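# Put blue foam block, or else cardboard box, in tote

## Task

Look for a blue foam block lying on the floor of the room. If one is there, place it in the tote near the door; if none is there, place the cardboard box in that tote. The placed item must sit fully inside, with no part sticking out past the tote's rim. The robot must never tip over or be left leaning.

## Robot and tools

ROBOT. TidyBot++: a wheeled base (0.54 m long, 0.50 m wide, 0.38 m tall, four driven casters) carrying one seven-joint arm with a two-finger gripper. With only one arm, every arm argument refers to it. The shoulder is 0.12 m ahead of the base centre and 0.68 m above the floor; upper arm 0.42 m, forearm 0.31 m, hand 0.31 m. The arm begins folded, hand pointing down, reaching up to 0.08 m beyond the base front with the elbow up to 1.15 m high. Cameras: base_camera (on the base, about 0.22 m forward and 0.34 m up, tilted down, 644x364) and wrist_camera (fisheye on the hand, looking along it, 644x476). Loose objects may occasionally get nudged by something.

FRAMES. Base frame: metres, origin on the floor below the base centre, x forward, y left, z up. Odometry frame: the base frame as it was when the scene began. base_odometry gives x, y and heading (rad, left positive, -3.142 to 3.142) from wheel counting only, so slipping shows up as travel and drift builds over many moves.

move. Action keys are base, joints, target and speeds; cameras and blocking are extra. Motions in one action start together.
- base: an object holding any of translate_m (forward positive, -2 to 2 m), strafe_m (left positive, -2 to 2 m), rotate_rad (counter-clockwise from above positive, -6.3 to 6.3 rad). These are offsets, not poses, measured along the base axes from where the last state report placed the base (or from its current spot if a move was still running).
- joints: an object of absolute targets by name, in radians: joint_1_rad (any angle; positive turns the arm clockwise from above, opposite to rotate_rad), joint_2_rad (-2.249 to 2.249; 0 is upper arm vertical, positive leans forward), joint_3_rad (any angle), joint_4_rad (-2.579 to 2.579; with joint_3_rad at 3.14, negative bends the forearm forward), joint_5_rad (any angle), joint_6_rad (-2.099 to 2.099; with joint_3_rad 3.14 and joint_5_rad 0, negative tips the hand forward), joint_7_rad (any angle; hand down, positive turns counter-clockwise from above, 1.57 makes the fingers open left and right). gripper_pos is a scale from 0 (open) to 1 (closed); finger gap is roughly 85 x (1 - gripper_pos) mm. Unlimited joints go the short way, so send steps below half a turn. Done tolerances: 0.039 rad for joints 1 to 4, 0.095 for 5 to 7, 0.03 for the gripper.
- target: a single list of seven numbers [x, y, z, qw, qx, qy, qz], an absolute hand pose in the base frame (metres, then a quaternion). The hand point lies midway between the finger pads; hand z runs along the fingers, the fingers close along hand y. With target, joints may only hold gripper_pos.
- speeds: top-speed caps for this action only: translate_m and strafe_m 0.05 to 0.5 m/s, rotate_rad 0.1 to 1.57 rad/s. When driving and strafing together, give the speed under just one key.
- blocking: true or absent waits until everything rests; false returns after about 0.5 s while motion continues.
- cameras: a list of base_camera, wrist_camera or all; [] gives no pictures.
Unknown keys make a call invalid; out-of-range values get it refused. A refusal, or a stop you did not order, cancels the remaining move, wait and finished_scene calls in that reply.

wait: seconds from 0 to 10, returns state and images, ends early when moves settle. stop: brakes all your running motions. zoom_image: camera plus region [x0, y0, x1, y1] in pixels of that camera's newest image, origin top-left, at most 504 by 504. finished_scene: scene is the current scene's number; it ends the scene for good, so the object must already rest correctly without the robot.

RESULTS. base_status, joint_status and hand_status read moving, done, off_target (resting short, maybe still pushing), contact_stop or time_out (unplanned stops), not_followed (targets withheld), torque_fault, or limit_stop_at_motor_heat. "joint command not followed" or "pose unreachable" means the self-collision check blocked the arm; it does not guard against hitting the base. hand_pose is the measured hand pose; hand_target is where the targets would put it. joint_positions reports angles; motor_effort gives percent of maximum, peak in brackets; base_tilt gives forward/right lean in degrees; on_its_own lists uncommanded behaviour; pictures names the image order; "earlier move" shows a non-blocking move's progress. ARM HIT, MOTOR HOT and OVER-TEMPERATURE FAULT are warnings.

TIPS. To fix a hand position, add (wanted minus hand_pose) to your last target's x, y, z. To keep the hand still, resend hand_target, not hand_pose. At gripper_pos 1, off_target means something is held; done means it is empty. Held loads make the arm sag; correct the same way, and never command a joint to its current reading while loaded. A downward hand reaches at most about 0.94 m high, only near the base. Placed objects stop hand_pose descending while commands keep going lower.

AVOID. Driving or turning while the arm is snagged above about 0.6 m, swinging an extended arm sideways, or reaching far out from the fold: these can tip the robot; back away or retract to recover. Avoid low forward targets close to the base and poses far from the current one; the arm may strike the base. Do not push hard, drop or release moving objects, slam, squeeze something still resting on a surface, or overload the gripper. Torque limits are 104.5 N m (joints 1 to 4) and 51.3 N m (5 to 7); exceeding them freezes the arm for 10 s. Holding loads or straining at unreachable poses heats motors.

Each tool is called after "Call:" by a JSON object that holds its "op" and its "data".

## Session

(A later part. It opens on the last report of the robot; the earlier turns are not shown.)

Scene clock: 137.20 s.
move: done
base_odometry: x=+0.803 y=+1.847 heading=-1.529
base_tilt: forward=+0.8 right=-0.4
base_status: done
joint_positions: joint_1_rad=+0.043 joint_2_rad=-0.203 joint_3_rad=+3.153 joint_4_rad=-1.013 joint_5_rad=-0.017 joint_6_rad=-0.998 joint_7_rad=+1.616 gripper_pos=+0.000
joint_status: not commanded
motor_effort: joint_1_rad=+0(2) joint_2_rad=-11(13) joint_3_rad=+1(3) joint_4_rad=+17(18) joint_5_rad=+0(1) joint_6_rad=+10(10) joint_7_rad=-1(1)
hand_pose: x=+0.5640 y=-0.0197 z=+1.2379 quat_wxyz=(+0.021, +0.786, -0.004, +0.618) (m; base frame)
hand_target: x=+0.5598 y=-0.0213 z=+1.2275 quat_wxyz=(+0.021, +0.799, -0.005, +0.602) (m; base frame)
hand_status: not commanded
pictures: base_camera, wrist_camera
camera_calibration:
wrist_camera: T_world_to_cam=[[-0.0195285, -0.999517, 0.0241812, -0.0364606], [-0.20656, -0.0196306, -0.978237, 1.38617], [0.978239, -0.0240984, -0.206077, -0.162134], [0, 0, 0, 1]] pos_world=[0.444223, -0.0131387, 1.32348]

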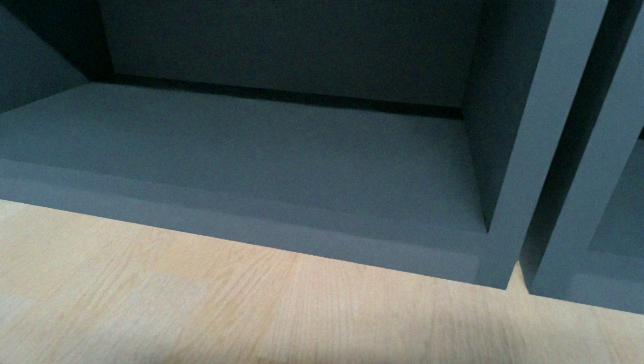

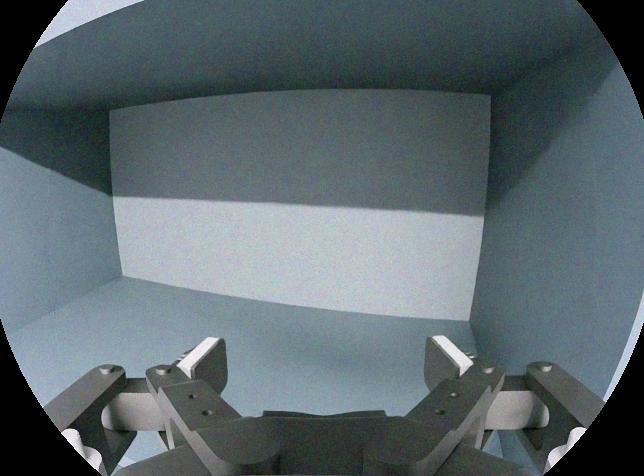

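Call:
{"op": "move", "data": {"base": {"translate_m":-0.17,"strafe_m":-0.64}}}

Scene clock: 147.83 s.
move: done
base_odometry: x=+0.157 y=+1.990 heading=-1.529
base_tilt: forward=+0.8 right=-0.4
base_status: done
joint_positions: joint_1_rad=+0.043 joint_2_rad=-0.203 joint_3_rad=+3.154 joint_4_rad=-1.013 joint_5_rad=-0.017 joint_6_rad=-0.998 joint_7_rad=+1.616 gripper_pos=+0.000
joint_status: not commanded
motor_effort: joint_1_rad=+0(2) joint_2_rad=-11(12) joint_3_rad=+1(3) joint_4_rad=+17(17) joint_5_rad=+0(2) joint_6_rad=+10(10) joint_7_rad=+1(1)
hand_pose: x=+0.5639 y=-0.0203 z=+1.2378 quat_wxyz=(+0.022, +0.786, -0.004, +0.618) (m; base frame)
hand_target: x=+0.5598 y=-0.0213 z=+1.2275 quat_wxyz=(+0.021, +0.799, -0.005, +0.602) (m; base frame)
hand_status: not commanded
pictures: base_camera, wrist_camera
camera_calibration:
wrist_camera: T_world_to_cam=[[-0.0205785, -0.9995, 0.0240193, -0.0362739], [-0.20707, -0.0192426, -0.978137, 1.38617], [0.97811, -0.0251023, -0.20657, -0.161471], [0, 0, 0, 1]] pos_world=[0.444224, -0.0136356, 1.32338]

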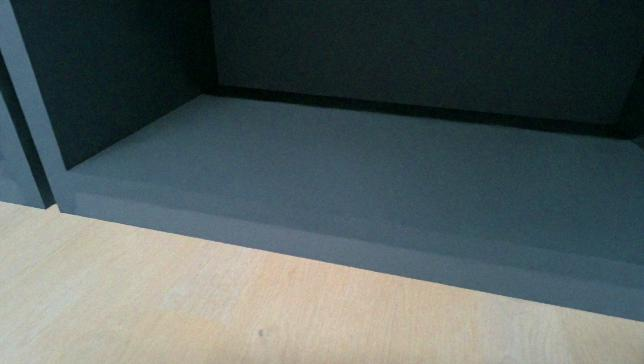

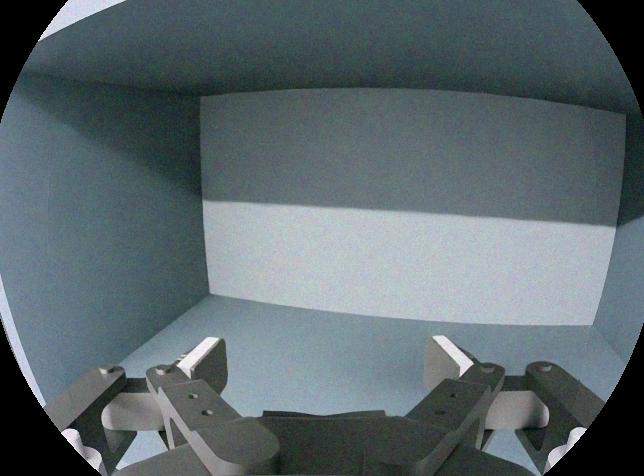

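Call:
{"op": "move", "data": {"base": {"translate_m":-0.2}, "cameras": []}}

Call:
{"op": "move", "data": {"base": {"rotate_rad":-1.8}}}

Call:
{"op": "move", "data": {"base": {"rotate_rad":-1.35}}}

Call:
{"op": "move", "data": {"base": {"rotate_rad":-0.9}}}

Scene clock: 156.80 s.
move: done
base_odometry: x=+0.148 y=+2.190 heading=-1.528
base_tilt: forward=+0.8 right=-0.4
base_status: done
joint_positions: joint_1_rad=+0.043 joint_2_rad=-0.210 joint_3_rad=+3.154 joint_4_rad=-1.009 joint_5_rad=-0.017 joint_6_rad=-1.000 joint_7_rad=+1.616 gripper_pos=+0.000
joint_status: not commanded
motor_effort: joint_1_rad=+0(1) joint_2_rad=-10(15) joint_3_rad=+1(2) joint_4_rad=+17(18) joint_5_rad=+1(1) joint_6_rad=+10(10) joint_7_rad=+0(1)
hand_pose: x=+0.5593 y=-0.0201 z=+1.2426 quat_wxyz=(+0.022, +0.783, -0.004, +0.622) (m; base frame)
hand_target: x=+0.5598 y=-0.0213 z=+1.2275 quat_wxyz=(+0.021, +0.799, -0.005, +0.602) (m; base frame)
hand_status: not commanded
pictures: none
No camera images: "cameras" was empty.

Scene clock: 159.23 s.
move: done
base_odometry: x=+0.148 y=+2.190 heading=+2.955
base_tilt: forward=+0.8 right=-0.4
base_status: done
joint_positions: joint_1_rad=+0.043 joint_2_rad=-0.201 joint_3_rad=+3.155 joint_4_rad=-1.009 joint_5_rad=-0.017 joint_6_rad=-1.000 joint_7_rad=+1.616 gripper_pos=+0.000
joint_status: not commanded
motor_effort: joint_1_rad=-1(2) joint_2_rad=-11(15) joint_3_rad=+1(3) joint_4_rad=+17(18) joint_5_rad=+1(1) joint_6_rad=+10(10) joint_7_rad=+0(1)
hand_pose: x=+0.5646 y=-0.0207 z=+1.2384 quat_wxyz=(+0.022, +0.786, -0.004, +0.618) (m; base frame)
hand_target: x=+0.5598 y=-0.0213 z=+1.2275 quat_wxyz=(+0.021, +0.799, -0.005, +0.602) (m; base frame)
hand_status: not commanded
pictures: base_camera, wrist_camera
camera_calibration:
wrist_camera: T_world_to_cam=[[-0.0212264, -0.99949, 0.0238595, -0.0360719], [-0.20717, -0.0189497, -0.978121, 1.38692], [0.978075, -0.0257049, -0.206662, -0.161911], [0, 0, 0, 1]] pos_world=[0.444924, -0.0139337, 1.32398]

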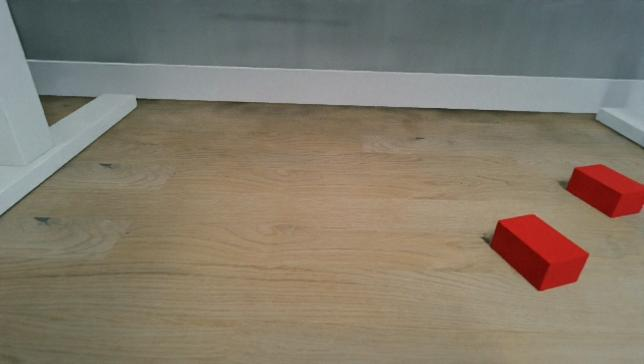

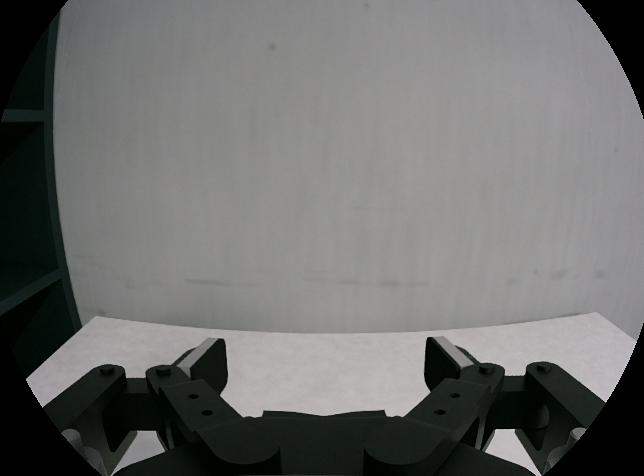

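Scene clock: 161.37 s.
move: done
base_odometry: x=+0.148 y=+2.190 heading=+1.606
base_tilt: forward=+0.8 right=-0.4
base_status: done
joint_positions: joint_1_rad=+0.043 joint_2_rad=-0.201 joint_3_rad=+3.158 joint_4_rad=-1.009 joint_5_rad=-0.017 joint_6_rad=-1.000 joint_7_rad=+1.616 gripper_pos=+0.000
joint_status: not commanded
motor_effort: joint_1_rad=+0(2) joint_2_rad=-11(14) joint_3_rad=+1(3) joint_4_rad=+17(18) joint_5_rad=+1(1) joint_6_rad=+10(10) joint_7_rad=+0(1)
hand_pose: x=+0.5646 y=-0.0226 z=+1.2383 quat_wxyz=(+0.022, +0.786, -0.006, +0.618) (m; base frame)
hand_target: x=+0.5598 y=-0.0213 z=+1.2275 quat_wxyz=(+0.021, +0.799, -0.005, +0.602) (m; base frame)
hand_status: not commanded
pictures: base_camera, wrist_camera
camera_calibration:
wrist_camera: T_world_to_cam=[[-0.0246548, -0.999427, 0.0231939, -0.0352533], [-0.207216, -0.017588, -0.978137, 1.38696], [0.977984, -0.028922, -0.206664, -0.161964], [0, 0, 0, 1]] pos_world=[0.444929, -0.0155236, 1.32398]

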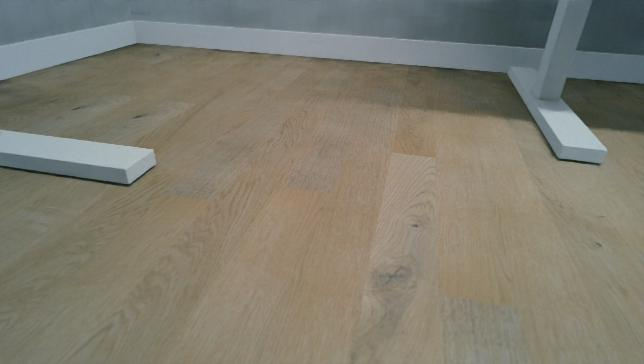

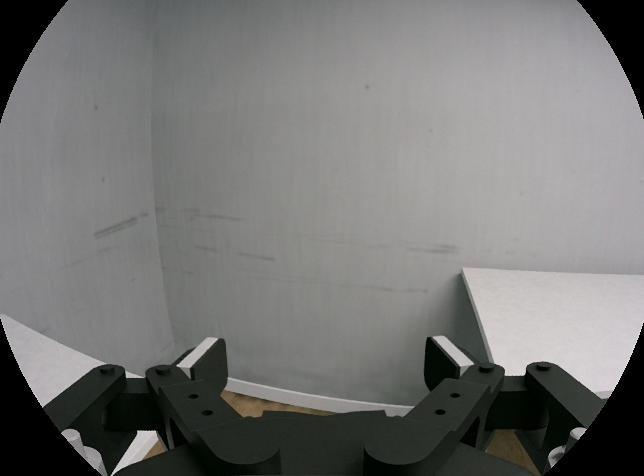

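Scene clock: 163.17 s.
move: done
base_odometry: x=+0.148 y=+2.190 heading=+0.706
base_tilt: forward=+0.8 right=-0.4
base_status: done
joint_positions: joint_1_rad=+0.043 joint_2_rad=-0.201 joint_3_rad=+3.160 joint_4_rad=-1.009 joint_5_rad=-0.017 joint_6_rad=-1.000 joint_7_rad=+1.616 gripper_pos=+0.000
joint_status: not commanded
motor_effort: joint_1_rad=+1(2) joint_2_rad=-11(13) joint_3_rad=+2(4) joint_4_rad=+17(17) joint_5_rad=+1(1) joint_6_rad=+10(10) joint_7_rad=+0(1)
hand_pose: x=+0.5646 y=-0.0234 z=+1.2383 quat_wxyz=(+0.023, +0.786, -0.007, +0.618) (m; base frame)
hand_target: x=+0.5598 y=-0.0213 z=+1.2275 quat_wxyz=(+0.021, +0.799, -0.005, +0.602) (m; base frame)
hand_status: not commanded
pictures: base_camera, wrist_camera
camera_calibration:
wrist_camera: T_world_to_cam=[[-0.026056, -0.999398, 0.0228934, -0.0349296], [-0.207244, -0.0170033, -0.978141, 1.38695], [0.977942, -0.030231, -0.206677, -0.161874], [0, 0, 0, 1]] pos_world=[0.444832, -0.0162195, 1.32398]

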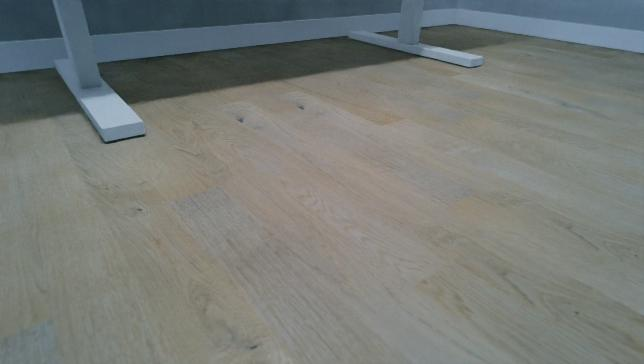

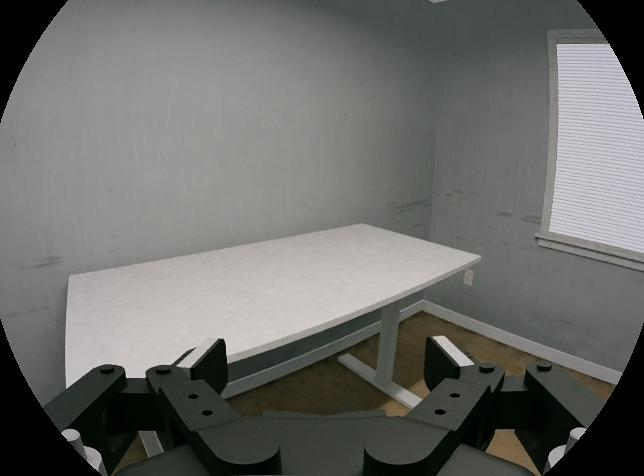

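Call:
{"op": "move", "data": {"base": {"translate_m":0.742,"strafe_m":-1.21}, "cameras": []}}

Call:
{"op": "move", "data": {"base": {"rotate_rad":-2.3}}}

Scene clock: 178.57 s.
move: done
base_odometry: x=+1.498 y=+1.751 heading=+0.705
base_tilt: forward=+0.8 right=-0.4
base_status: done
joint_positions: joint_1_rad=+0.043 joint_2_rad=-0.201 joint_3_rad=+3.159 joint_4_rad=-1.008 joint_5_rad=-0.017 joint_6_rad=-1.000 joint_7_rad=+1.616 gripper_pos=+0.000
joint_status: not commanded
motor_effort: joint_1_rad=+0(2) joint_2_rad=-11(14) joint_3_rad=+1(4) joint_4_rad=+17(18) joint_5_rad=+1(1) joint_6_rad=+10(11) joint_7_rad=+0(1)
hand_pose: x=+0.5641 y=-0.0231 z=+1.2387 quat_wxyz=(+0.023, +0.785, -0.006, +0.618) (m; base frame)
hand_target: x=+0.5598 y=-0.0213 z=+1.2275 quat_wxyz=(+0.021, +0.799, -0.005, +0.602) (m; base frame)
hand_status: not commanded
pictures: none
No camera images: "cameras" was empty.

Scene clock: 181.33 s.
move: done
base_odometry: x=+1.498 y=+1.751 heading=-1.594
base_tilt: forward=+0.8 right=-0.4
base_status: done
joint_positions: joint_1_rad=+0.043 joint_2_rad=-0.200 joint_3_rad=+3.159 joint_4_rad=-1.008 joint_5_rad=-0.017 joint_6_rad=-1.000 joint_7_rad=+1.616 gripper_pos=+0.000
joint_status: not commanded
motor_effort: joint_1_rad=+0(2) joint_2_rad=-11(15) joint_3_rad=+1(3) joint_4_rad=+17(18) joint_5_rad=+0(1) joint_6_rad=+10(10) joint_7_rad=+0(2)
hand_pose: x=+0.5648 y=-0.0228 z=+1.2382 quat_wxyz=(+0.023, +0.786, -0.006, +0.618) (m; base frame)
hand_target: x=+0.5598 y=-0.0213 z=+1.2275 quat_wxyz=(+0.021, +0.799, -0.005, +0.602) (m; base frame)
hand_status: not commanded
pictures: base_camera, wrist_camera
camera_calibration:
wrist_camera: T_world_to_cam=[[-0.0250793, -0.999419, 0.0230968, -0.035127], [-0.207621, -0.017393, -0.978055, 1.38697], [0.977888, -0.0293243, -0.207065, -0.161619], [0, 0, 0, 1]] pos_world=[0.44513, -0.0157223, 1.32388]

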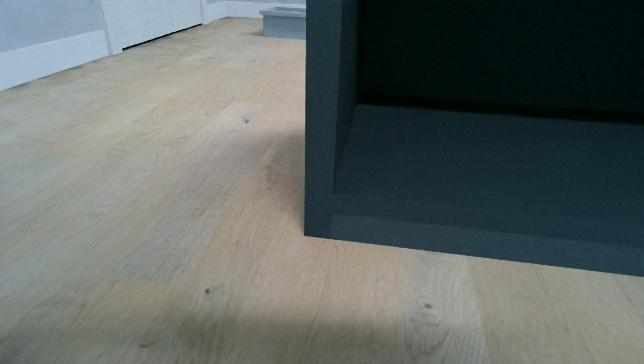

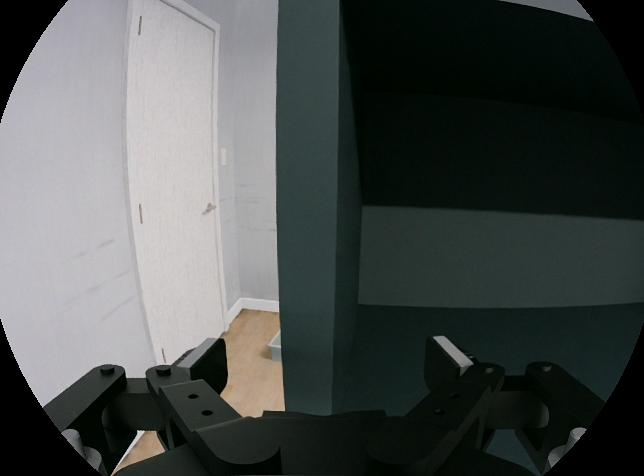

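Call:
{"op": "move", "data": {"base": {"translate_m":0.44,"strafe_m":0.51}, "cameras": []}}

Call:
{"op": "move", "data": {"base": {"rotate_rad":-0.193}, "cameras": []}}

Call:
{"op": "move", "data": {"base": {"translate_m":1.27}}}

Call:
{"op": "move", "data": {"base": {"rotate_rad":-1.3}}}

Scene clock: 194.17 s.
move: done
base_odometry: x=+1.997 y=+1.299 heading=-1.594
base_tilt: forward=+0.8 right=-0.4
base_status: done
joint_positions: joint_1_rad=+0.043 joint_2_rad=-0.197 joint_3_rad=+3.155 joint_4_rad=-1.008 joint_5_rad=-0.017 joint_6_rad=-1.001 joint_7_rad=+1.616 gripper_pos=+0.000
joint_status: not commanded
motor_effort: joint_1_rad=+0(2) joint_2_rad=-11(15) joint_3_rad=+2(4) joint_4_rad=+17(18) joint_5_rad=+1(2) joint_6_rad=+10(11) joint_7_rad=-1(1)
hand_pose: x=+0.5664 y=-0.0209 z=+1.2368 quat_wxyz=(+0.022, +0.787, -0.005, +0.617) (m; base frame)
hand_target: x=+0.5598 y=-0.0213 z=+1.2275 quat_wxyz=(+0.021, +0.799, -0.005, +0.602) (m; base frame)
hand_status: not commanded
pictures: none
No camera images: "cameras" was empty.

Scene clock: 195.20 s.
move: done
base_odometry: x=+1.998 y=+1.299 heading=-1.787
base_tilt: forward=+0.8 right=-0.4
base_status: done
joint_positions: joint_1_rad=+0.043 joint_2_rad=-0.197 joint_3_rad=+3.158 joint_4_rad=-1.008 joint_5_rad=-0.017 joint_6_rad=-1.001 joint_7_rad=+1.616 gripper_pos=+0.000
joint_status: not commanded
motor_effort: joint_1_rad=+1(1) joint_2_rad=-12(12) joint_3_rad=+1(3) joint_4_rad=+17(17) joint_5_rad=+0(1) joint_6_rad=+10(10) joint_7_rad=+0(1)
hand_pose: x=+0.5664 y=-0.0226 z=+1.2368 quat_wxyz=(+0.022, +0.787, -0.006, +0.617) (m; base frame)
hand_target: x=+0.5598 y=-0.0213 z=+1.2275 quat_wxyz=(+0.021, +0.799, -0.005, +0.602) (m; base frame)
hand_status: not commanded
pictures: none
No camera images: "cameras" was empty.

Scene clock: 199.07 s.
move: done
base_odometry: x=+1.725 y=+0.058 heading=-1.787
base_tilt: forward=+0.8 right=-0.4
base_status: done
joint_positions: joint_1_rad=+0.043 joint_2_rad=-0.200 joint_3_rad=+3.158 joint_4_rad=-1.008 joint_5_rad=-0.017 joint_6_rad=-1.001 joint_7_rad=+1.616 gripper_pos=+0.000
joint_status: not commanded
motor_effort: joint_1_rad=+1(1) joint_2_rad=-12(15) joint_3_rad=+1(2) joint_4_rad=+17(18) joint_5_rad=+0(1) joint_6_rad=+10(11) joint_7_rad=+0(2)
hand_pose: x=+0.5651 y=-0.0225 z=+1.2378 quat_wxyz=(+0.022, +0.786, -0.006, +0.618) (m; base frame)
hand_target: x=+0.5598 y=-0.0213 z=+1.2275 quat_wxyz=(+0.021, +0.799, -0.005, +0.602) (m; base frame)
hand_status: not commanded
pictures: base_camera, wrist_camera
camera_calibration:
wrist_camera: T_world_to_cam=[[-0.0245227, -0.99943, 0.0232122, -0.0353151], [-0.208732, -0.0175886, -0.977815, 1.38704], [0.977665, -0.0288238, -0.208182, -0.160457], [0, 0, 0, 1]] pos_world=[0.445527, -0.0155238, 1.32368]

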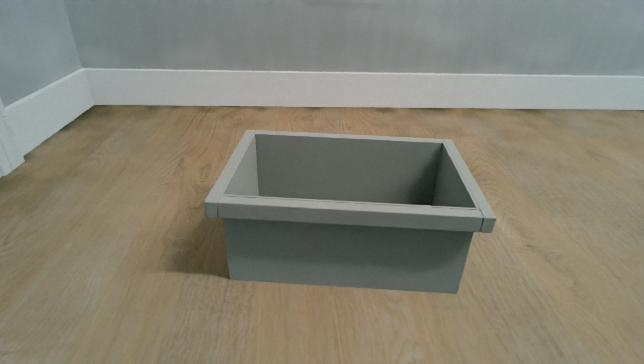

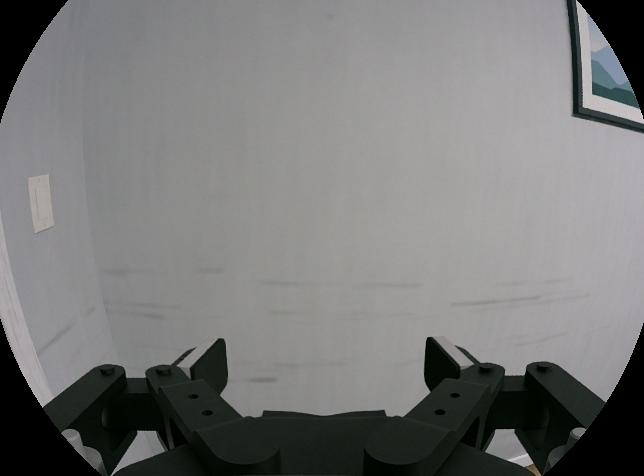

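Scene clock: 201.17 s.
move: done
base_odometry: x=+1.725 y=+0.058 heading=-3.087
base_tilt: forward=+0.8 right=-0.4
base_status: done
joint_positions: joint_1_rad=+0.043 joint_2_rad=-0.200 joint_3_rad=+3.160 joint_4_rad=-1.008 joint_5_rad=-0.017 joint_6_rad=-1.001 joint_7_rad=+1.616 gripper_pos=+0.000
joint_status: not commanded
motor_effort: joint_1_rad=+0(2) joint_2_rad=-11(14) joint_3_rad=+1(3) joint_4_rad=+17(18) joint_5_rad=+0(1) joint_6_rad=+10(10) joint_7_rad=-1(1)
hand_pose: x=+0.5650 y=-0.0236 z=+1.2378 quat_wxyz=(+0.023, +0.786, -0.007, +0.618) (m; base frame)
hand_target: x=+0.5598 y=-0.0213 z=+1.2275 quat_wxyz=(+0.021, +0.799, -0.005, +0.602) (m; base frame)
hand_status: not commanded
pictures: base_camera, wrist_camera
camera_calibration:
wrist_camera: T_world_to_cam=[[-0.0263535, -0.999393, 0.022806, -0.0347578], [-0.208836, -0.0168065, -0.977806, 1.38705], [0.977596, -0.0305313, -0.208266, -0.16027], [0, 0, 0, 1]] pos_world=[0.44543, -0.0163184, 1.32368]

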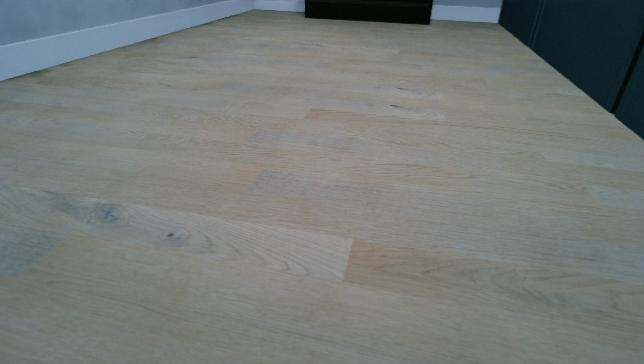

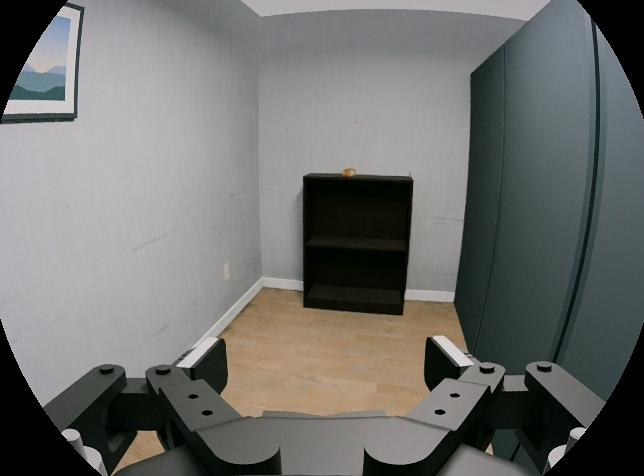

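Call:
{"op": "zoom_image", "data": {"camera": "wrist_camera", "region": [290, 150, 430, 230]}}

Call:
{"op": "move", "data": {"base": {"translate_m":1.75}}}

Scaled by 3.600.

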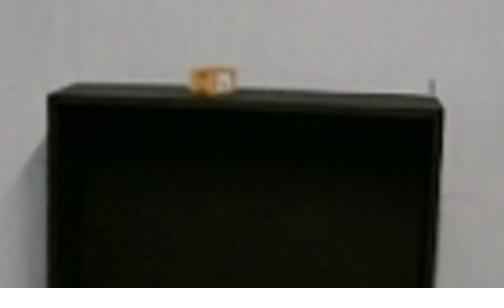

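Scene clock: 209.17 s.
move: done
base_odometry: x=-0.023 y=-0.037 heading=-3.087
base_tilt: forward=+0.8 right=-0.4
base_status: done
joint_positions: joint_1_rad=+0.043 joint_2_rad=-0.200 joint_3_rad=+3.160 joint_4_rad=-1.008 joint_5_rad=-0.017 joint_6_rad=-1.001 joint_7_rad=+1.616 gripper_pos=+0.000
joint_status: not commanded
motor_effort: joint_1_rad=+0(1) joint_2_rad=-11(14) joint_3_rad=+1(2) joint_4_rad=+17(18) joint_5_rad=+0(1) joint_6_rad=+10(10) joint_7_rad=+0(1)
hand_pose: x=+0.5649 y=-0.0236 z=+1.2379 quat_wxyz=(+0.023, +0.786, -0.007, +0.618) (m; base frame)
hand_target: x=+0.5598 y=-0.0213 z=+1.2275 quat_wxyz=(+0.021, +0.799, -0.005, +0.602) (m; base frame)
hand_status: not commanded
pictures: base_camera, wrist_camera
camera_calibration:
wrist_camera: T_world_to_cam=[[-0.0263563, -0.999392, 0.0228038, -0.0347585], [-0.20874, -0.0168067, -0.977827, 1.38711], [0.977616, -0.030532, -0.208171, -0.160287], [0, 0, 0, 1]] pos_world=[0.44533, -0.0163184, 1.32378]

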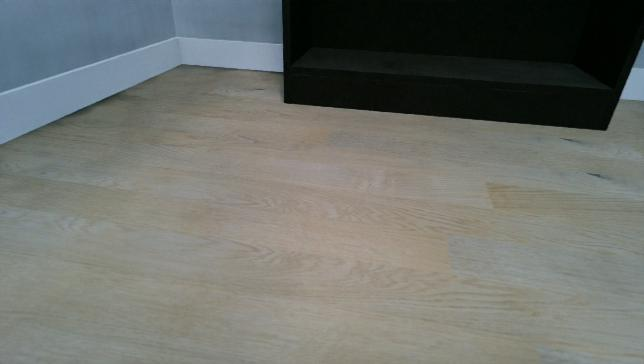

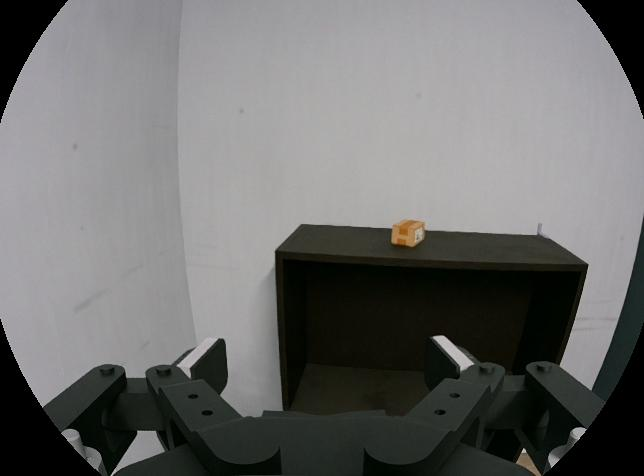

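Call:
{"op": "move", "data": {"base": {"rotate_rad":-0.2}, "joints": {"joint_1_rad":0.0,"joint_2_rad":-0.3,"joint_3_rad":3.14,"joint_4_rad":-1.0,"joint_5_rad":0.0,"joint_6_rad":-1.6,"joint_7_rad":1.57}}}

Call:
{"op": "move", "data": {"base": {"translate_m":0.6}, "speeds": {"translate_m":0.3}}}

Scene clock: 234.40 s.
move: done
base_odometry: x=-0.023 y=-0.037 heading=+2.996
base_tilt: forward=+0.8 right=-0.4
base_status: done
joint_positions: joint_1_rad=+0.026 joint_2_rad=-0.302 joint_3_rad=+3.153 joint_4_rad=-1.007 joint_5_rad=-0.017 joint_6_rad=-1.545 joint_7_rad=+1.616 gripper_pos=+0.000
joint_status: all done
motor_effort: joint_1_rad=+0(2) joint_2_rad=-5(14) joint_3_rad=+1(3) joint_4_rad=+15(18) joint_5_rad=+1(1) joint_6_rad=+9(10) joint_7_rad=-1(2)
hand_pose: x=+0.4396 y=-0.0068 z=+1.1278 quat_wxyz=(+0.008, +0.902, +0.006, +0.432) (m; base frame)
hand_target: x=+0.4293 y=+0.0020 z=+1.1168 quat_wxyz=(+0.000, +0.913, +0.000, +0.408) (m; base frame)
hand_status: not commanded
pictures: base_camera, wrist_camera
camera_calibration:
wrist_camera: T_world_to_cam=[[0.01335, -0.999854, 0.0106919, -0.0226447], [-0.604578, -0.0165883, -0.796374, 1.22297], [0.796434, 0.00416754, -0.604711, 0.466826], [0, 0, 0, 1]] pos_world=[0.367884, -0.00429998, 1.25648]

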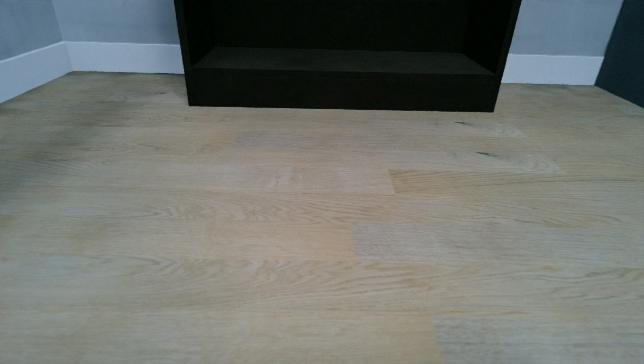

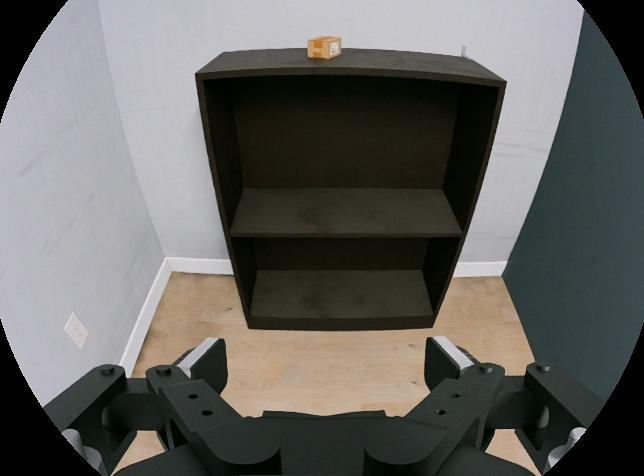

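Scene clock: 237.37 s.
move: done
base_odometry: x=-0.617 y=+0.050 heading=+2.995
base_tilt: forward=+0.8 right=-0.4
base_status: done
joint_positions: joint_1_rad=+0.026 joint_2_rad=-0.298 joint_3_rad=+3.153 joint_4_rad=-1.007 joint_5_rad=-0.017 joint_6_rad=-1.549 joint_7_rad=+1.616 gripper_pos=+0.000
joint_status: not commanded
motor_effort: joint_1_rad=+0(1) joint_2_rad=-6(8) joint_3_rad=+1(2) joint_4_rad=+15(16) joint_5_rad=+0(1) joint_6_rad=+8(9) joint_7_rad=-1(1)
hand_pose: x=+0.4407 y=-0.0067 z=+1.1256 quat_wxyz=(+0.008, +0.904, +0.006, +0.428) (m; base frame)
hand_target: x=+0.4293 y=+0.0020 z=+1.1168 quat_wxyz=(+0.000, +0.913, +0.000, +0.408) (m; base frame)
hand_status: not commanded
pictures: base_camera, wrist_camera
camera_calibration:
wrist_camera: T_world_to_cam=[[0.0137295, -0.999851, 0.0104797, -0.0224284], [-0.610736, -0.0166839, -0.791659, 1.2192], [0.791716, 0.00446876, -0.610874, 0.4737], [0, 0, 0, 1]] pos_world=[0.369883, -0.00420087, 1.2548]

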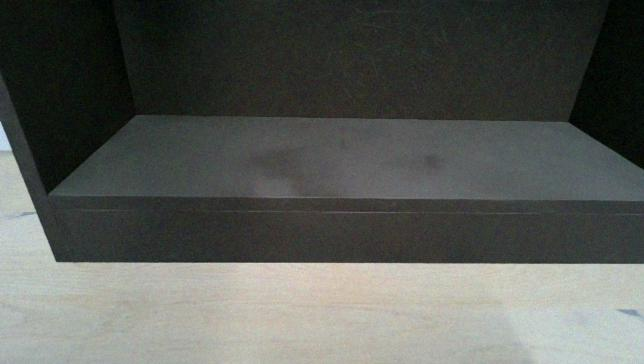

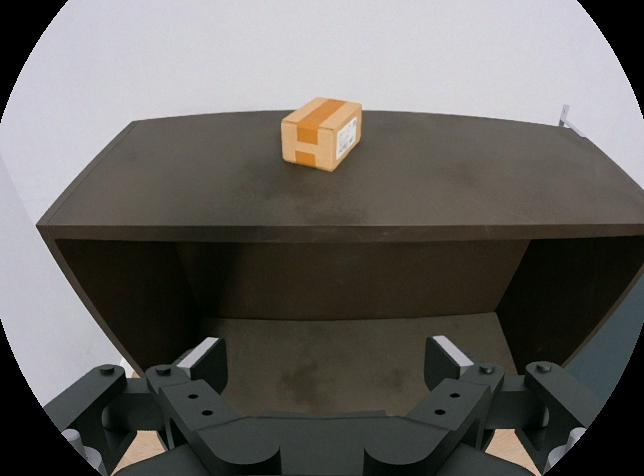

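Call:
{"op": "move", "data": {"joints": {"joint_1_rad":0.42,"joint_2_rad":0.037,"joint_3_rad":3.14,"joint_4_rad":-0.415,"joint_5_rad":0.0,"joint_6_rad":-1.98,"joint_7_rad":1.53}, "cameras": []}}

Call:
{"op": "move", "data": {"base": {"translate_m":0.2,"strafe_m":0.19}, "speeds": {"translate_m":0.15}}}

Scene clock: 271.87 s.
move: done
base_odometry: x=-0.617 y=+0.050 heading=+2.995
base_tilt: forward=+0.8 right=-0.4
base_status: not commanded
joint_positions: joint_1_rad=+0.394 joint_2_rad=+0.022 joint_3_rad=+3.153 joint_4_rad=-0.431 joint_5_rad=-0.017 joint_6_rad=-1.923 joint_7_rad=+1.602 gripper_pos=+0.000
joint_status: all done
motor_effort: joint_1_rad=+0(2) joint_2_rad=-13(15) joint_3_rad=+1(2) joint_4_rad=+11(16) joint_5_rad=+1(2) joint_6_rad=+8(9) joint_7_rad=+0(2)
hand_pose: x=+0.4549 y=-0.1371 z=+1.1606 quat_wxyz=(+0.075, +0.913, -0.167, +0.366) (m; base frame)
hand_target: x=+0.4445 y=-0.1433 z=+1.1489 quat_wxyz=(+0.065, +0.913, -0.213, +0.341) (m; base frame)
hand_status: not commanded
pictures: none
No camera images: "cameras" was empty.

Scene clock: 274.33 s.
move: done
base_odometry: x=-0.843 y=-0.109 heading=+2.995
base_tilt: forward=+0.9 right=-0.4
base_status: done
joint_positions: joint_1_rad=+0.399 joint_2_rad=+0.027 joint_3_rad=+3.150 joint_4_rad=-0.429 joint_5_rad=-0.017 joint_6_rad=-1.927 joint_7_rad=+1.602 gripper_pos=+0.000
joint_status: not commanded
motor_effort: joint_1_rad=+0(2) joint_2_rad=-13(15) joint_3_rad=+1(2) joint_4_rad=+11(12) joint_5_rad=+1(1) joint_6_rad=+7(8) joint_7_rad=-1(1)
hand_pose: x=+0.4559 y=-0.1383 z=+1.1587 quat_wxyz=(+0.074, +0.914, -0.168, +0.363) (m; base frame)
hand_target: x=+0.4445 y=-0.1433 z=+1.1489 quat_wxyz=(+0.065, +0.913, -0.213, +0.341) (m; base frame)
hand_status: not commanded
pictures: base_camera, wrist_camera
camera_calibration:
wrist_camera: T_world_to_cam=[[-0.353417, -0.935461, 0.00315832, 0.0302836], [-0.660939, 0.24731, -0.708518, 1.2156], [0.662009, -0.25249, -0.705686, 0.615867], [0, 0, 0, 1]] pos_world=[0.40643, -0.116801, 1.29579]

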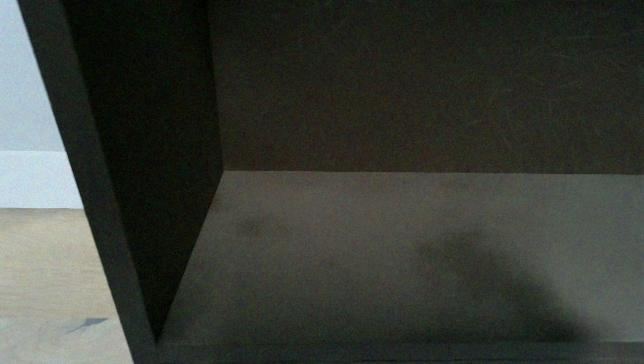

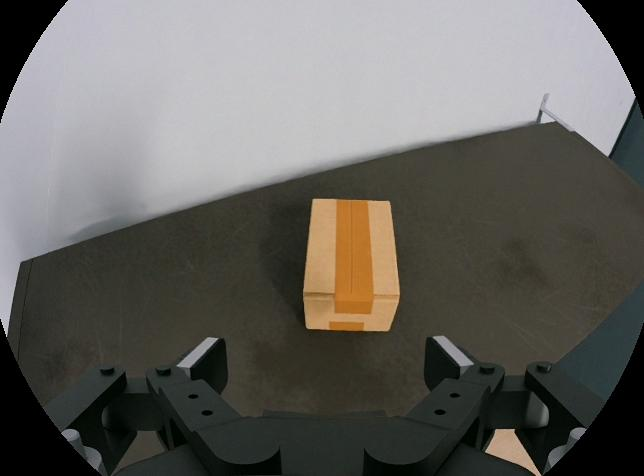

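Call:
{"op": "move", "data": {"joints": {"joint_1_rad":0.46,"joint_2_rad":0.045,"joint_3_rad":3.13,"joint_4_rad":-0.43,"joint_5_rad":0.015,"joint_6_rad":-2.0,"joint_7_rad":1.53}, "cameras": ["wrist_camera"]}}

Scene clock: 289.00 s.
move: done
base_odometry: x=-0.843 y=-0.109 heading=+2.995
base_tilt: forward=+0.8 right=-0.4
base_status: not commanded
joint_positions: joint_1_rad=+0.439 joint_2_rad=+0.029 joint_3_rad=+3.143 joint_4_rad=-0.429 joint_5_rad=-0.017 joint_6_rad=-1.947 joint_7_rad=+1.602 gripper_pos=+0.000
joint_status: all done
motor_effort: joint_1_rad=+1(1) joint_2_rad=-13(14) joint_3_rad=+1(2) joint_4_rad=+11(12) joint_5_rad=+0(1) joint_6_rad=+7(8) joint_7_rad=+1(2)
hand_pose: x=+0.4474 y=-0.1477 z=+1.1539 quat_wxyz=(+0.078, +0.915, -0.184, +0.352) (m; base frame)
hand_target: x=+0.4376 y=-0.1567 z=+1.1371 quat_wxyz=(+0.071, +0.916, -0.234, +0.319) (m; base frame)
hand_status: not commanded
pictures: wrist_camera
camera_calibration:
wrist_camera: T_world_to_cam=[[-0.383962, -0.923346, 0.00230432, 0.0349271], [-0.666244, 0.27532, -0.693049, 1.19755], [0.63929, -0.26764, -0.720886, 0.641259], [0, 0, 0, 1]] pos_world=[0.401318, -0.125832, 1.29215]

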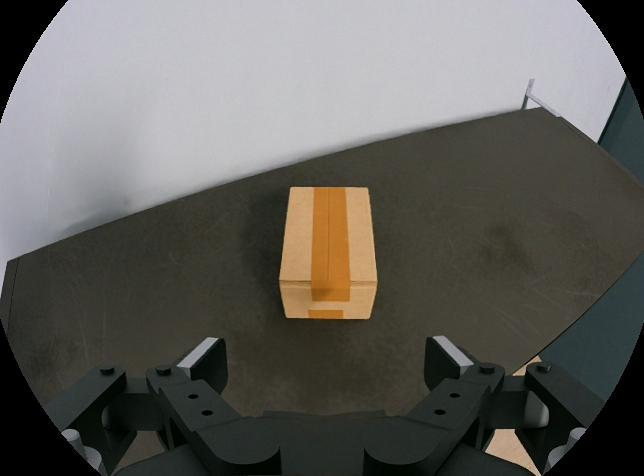

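Call:
{"op": "move", "data": {"joints": {"joint_1_rad":0.455,"joint_2_rad":0.095,"joint_4_rad":-0.51,"joint_6_rad":-1.85}, "cameras": ["wrist_camera"]}}

Scene clock: 296.50 s.
move: done
base_odometry: x=-0.843 y=-0.109 heading=+2.995
base_tilt: forward=+0.8 right=-0.4
base_status: not commanded
joint_positions: joint_1_rad=+0.439 joint_2_rad=+0.092 joint_3_rad=+3.143 joint_4_rad=-0.500 joint_5_rad=-0.017 joint_6_rad=-1.887 joint_7_rad=+1.602 gripper_pos=+0.000
joint_status: all done
motor_effort: joint_1_rad=+0(1) joint_2_rad=-18(20) joint_3_rad=+1(1) joint_4_rad=+12(14) joint_5_rad=+1(1) joint_6_rad=+7(8) joint_7_rad=+0(1)
hand_pose: x=+0.4886 y=-0.1669 z=+1.1162 quat_wxyz=(+0.069, +0.927, -0.187, +0.318) (m; base frame)
hand_target: x=+0.4931 y=-0.1817 z=+1.1185 quat_wxyz=(+0.073, +0.913, -0.230, +0.329) (m; base frame)
hand_status: not commanded
pictures: wrist_camera
camera_calibration:
wrist_camera: T_world_to_cam=[[-0.384484, -0.92313, -0.00197547, 0.0380714], [-0.710552, 0.29731, -0.637748, 1.16777], [0.589311, -0.2438, -0.770243, 0.666101], [0, 0, 0, 1]] pos_world=[0.451857, -0.149649, 1.25788]

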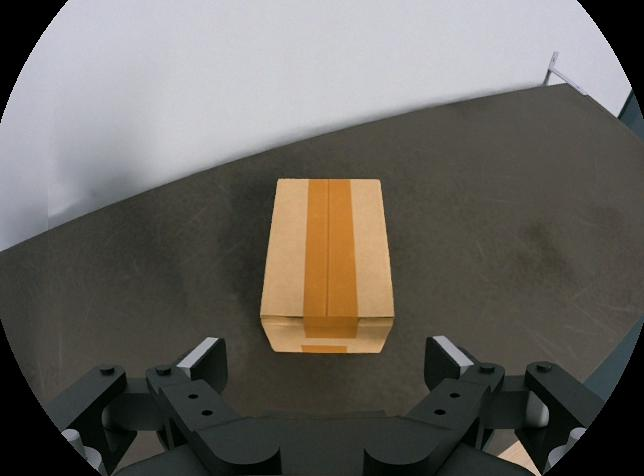

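Call:
{"op": "move", "data": {"joints": {"joint_1_rad":0.455,"joint_2_rad":0.165,"joint_4_rad":-0.56,"joint_6_rad":-1.7}, "cameras": ["wrist_camera"]}}

Scene clock: 306.00 s.
move: done
base_odometry: x=-0.843 y=-0.109 heading=+2.995
base_tilt: forward=+0.8 right=-0.4
base_status: not commanded
joint_positions: joint_1_rad=+0.439 joint_2_rad=+0.162 joint_3_rad=+3.143 joint_4_rad=-0.551 joint_5_rad=-0.017 joint_6_rad=-1.754 joint_7_rad=+1.602 gripper_pos=+0.000
joint_status: all done
motor_effort: joint_1_rad=+1(1) joint_2_rad=-21(25) joint_3_rad=+1(1) joint_4_rad=+14(15) joint_5_rad=+1(1) joint_6_rad=+6(8) joint_7_rad=+0(1)
hand_pose: x=+0.5451 y=-0.1933 z=+1.0916 quat_wxyz=(+0.070, +0.925, -0.188, +0.323) (m; base frame)
hand_target: x=+0.5525 y=-0.2105 z=+1.0975 quat_wxyz=(+0.076, +0.908, -0.228, +0.342) (m; base frame)
hand_status: not commanded
pictures: wrist_camera
camera_calibration:
wrist_camera: T_world_to_cam=[[-0.385763, -0.922592, -0.00326069, 0.0376437], [-0.702843, 0.296165, -0.646759, 1.20548], [0.59766, -0.247204, -0.762687, 0.594038], [0, 0, 0, 1]] pos_world=[0.506753, -0.175443, 1.23284]

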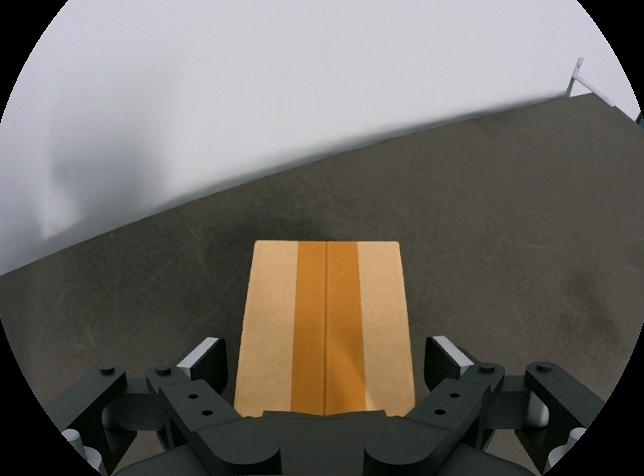

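Call:
{"op": "move", "data": {"joints": {"joint_4_rad":-0.585}, "cameras": []}}

Call:
{"op": "move", "data": {"joints": {"gripper_pos":1.0}, "cameras": ["wrist_camera"]}}

Scene clock: 315.30 s.
move: done
base_odometry: x=-0.843 y=-0.109 heading=+2.995
base_tilt: forward=+0.8 right=-0.4
base_status: not commanded
joint_positions: joint_1_rad=+0.439 joint_2_rad=+0.162 joint_3_rad=+3.143 joint_4_rad=-0.575 joint_5_rad=-0.017 joint_6_rad=-1.754 joint_7_rad=+1.602 gripper_pos=+0.000
joint_status: all done
motor_effort: joint_1_rad=+0(1) joint_2_rad=-22(23) joint_3_rad=+1(1) joint_4_rad=+14(15) joint_5_rad=+0(1) joint_6_rad=+7(7) joint_7_rad=+0(1)
hand_pose: x=+0.5448 y=-0.1932 z=+1.0821 quat_wxyz=(+0.067, +0.929, -0.188, +0.312) (m; base frame)
hand_target: x=+0.5524 y=-0.2104 z=+1.0871 quat_wxyz=(+0.073, +0.912, -0.229, +0.331) (m; base frame)
hand_status: not commanded
pictures: none
No camera images: "cameras" was empty.

Scene clock: 316.40 s.
move: off_target
base_odometry: x=-0.843 y=-0.109 heading=+2.995
base_tilt: forward=+0.8 right=-0.4
base_status: not commanded
joint_positions: joint_1_rad=+0.439 joint_2_rad=+0.148 joint_3_rad=+3.142 joint_4_rad=-0.577 joint_5_rad=-0.017 joint_6_rad=-1.744 joint_7_rad=+1.601 gripper_pos=+0.342
joint_status: gripper_pos off_target (ended at +0.342, target +1.000)
motor_effort: joint_1_rad=+0(1) joint_2_rad=-19(22) joint_3_rad=+1(1) joint_4_rad=+13(14) joint_5_rad=+0(1) joint_6_rad=+7(8) joint_7_rad=-1(2)
hand_pose: x=+0.5421 y=-0.1918 z=+1.0897 quat_wxyz=(+0.070, +0.925, -0.188, +0.322) (m; base frame)
hand_target: x=+0.5524 y=-0.2104 z=+1.0871 quat_wxyz=(+0.073, +0.912, -0.229, +0.331) (m; base frame)
hand_status: not commanded
pictures: wrist_camera
camera_calibration:
wrist_camera: T_world_to_cam=[[-0.385816, -0.922569, -0.00360925, 0.038255], [-0.703928, 0.296905, -0.645238, 1.20078], [0.596348, -0.246402, -0.763973, 0.596911], [0, 0, 0, 1]] pos_world=[0.504055, -0.174144, 1.23095]

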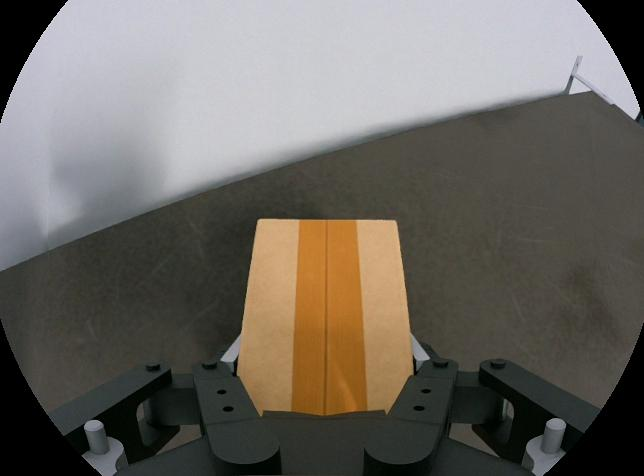

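Call:
{"op": "move", "data": {"joints": {"joint_2_rad":0.14,"joint_4_rad":-0.42}, "cameras": ["wrist_camera"]}}

Call:
{"op": "move", "data": {"base": {"translate_m":-0.5}, "speeds": {"translate_m":0.25}}}

Scene clock: 321.53 s.
move: done
base_odometry: x=-0.843 y=-0.109 heading=+2.995
base_tilt: forward=+0.8 right=-0.4
base_status: not commanded
joint_positions: joint_1_rad=+0.439 joint_2_rad=+0.139 joint_3_rad=+3.142 joint_4_rad=-0.435 joint_5_rad=-0.017 joint_6_rad=-1.744 joint_7_rad=+1.601 gripper_pos=+0.342
joint_status: all done
motor_effort: joint_1_rad=+0(1) joint_2_rad=-20(25) joint_3_rad=+1(1) joint_4_rad=+14(17) joint_5_rad=+0(1) joint_6_rad=+8(9) joint_7_rad=+0(1)
hand_pose: x=+0.5356 y=-0.1887 z=+1.1510 quat_wxyz=(+0.086, +0.898, -0.182, +0.391) (m; base frame)
hand_target: x=+0.5380 y=-0.2035 z=+1.1669 quat_wxyz=(+0.091, +0.877, -0.221, +0.417) (m; base frame)
hand_status: not commanded
pictures: wrist_camera
camera_calibration:
wrist_camera: T_world_to_cam=[[-0.385782, -0.922585, 0.00295127, 0.0312236], [-0.607996, 0.251827, -0.752944, 1.2989], [0.693912, -0.292267, -0.658078, 0.465581], [0, 0, 0, 1]] pos_world=[0.478697, -0.162217, 1.28429]

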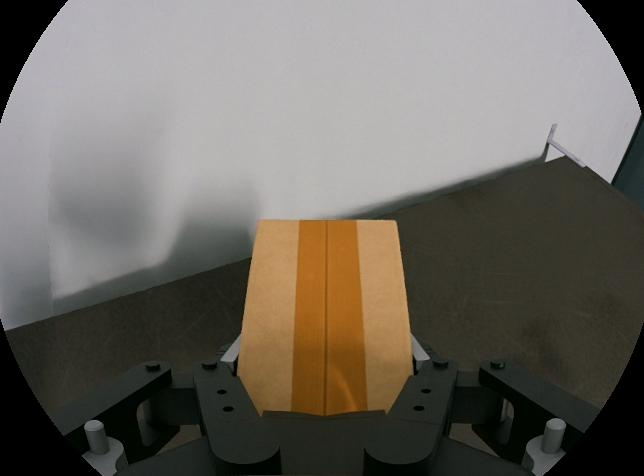

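Scene clock: 324.40 s.
move: done
base_odometry: x=-0.348 y=-0.182 heading=+2.995
base_tilt: forward=+0.8 right=-0.3
base_status: done
joint_positions: joint_1_rad=+0.439 joint_2_rad=+0.136 joint_3_rad=+3.141 joint_4_rad=-0.434 joint_5_rad=-0.017 joint_6_rad=-1.744 joint_7_rad=+1.601 gripper_pos=+0.342
joint_status: not commanded
motor_effort: joint_1_rad=+0(2) joint_2_rad=-20(24) joint_3_rad=+1(2) joint_4_rad=+14(15) joint_5_rad=+1(1) joint_6_rad=+9(9) joint_7_rad=-1(1)
hand_pose: x=+0.5344 y=-0.1878 z=+1.1526 quat_wxyz=(+0.087, +0.898, -0.181, +0.392) (m; base frame)
hand_target: x=+0.5380 y=-0.2035 z=+1.1669 quat_wxyz=(+0.091, +0.877, -0.221, +0.417) (m; base frame)
hand_status: not commanded
pictures: base_camera, wrist_camera
camera_calibration:
wrist_camera: T_world_to_cam=[[-0.384996, -0.922913, 0.0030244, 0.0310542], [-0.605744, 0.250213, -0.755293, 1.30032], [0.696313, -0.292617, -0.65538, 0.463327], [0, 0, 0, 1]] pos_world=[0.476994, -0.161119, 1.28568]

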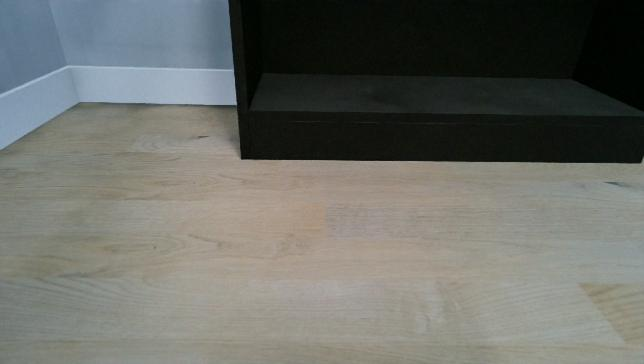

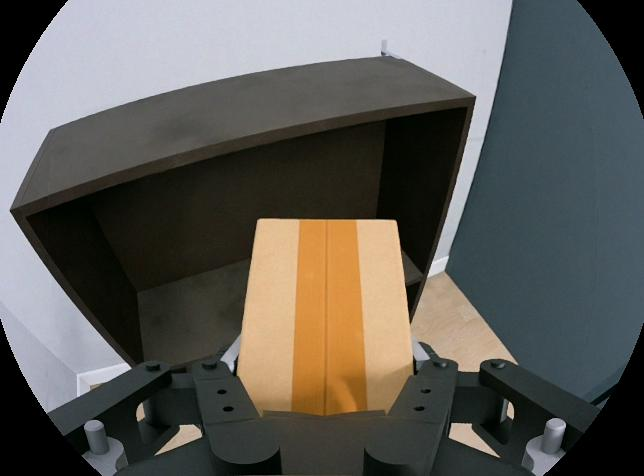

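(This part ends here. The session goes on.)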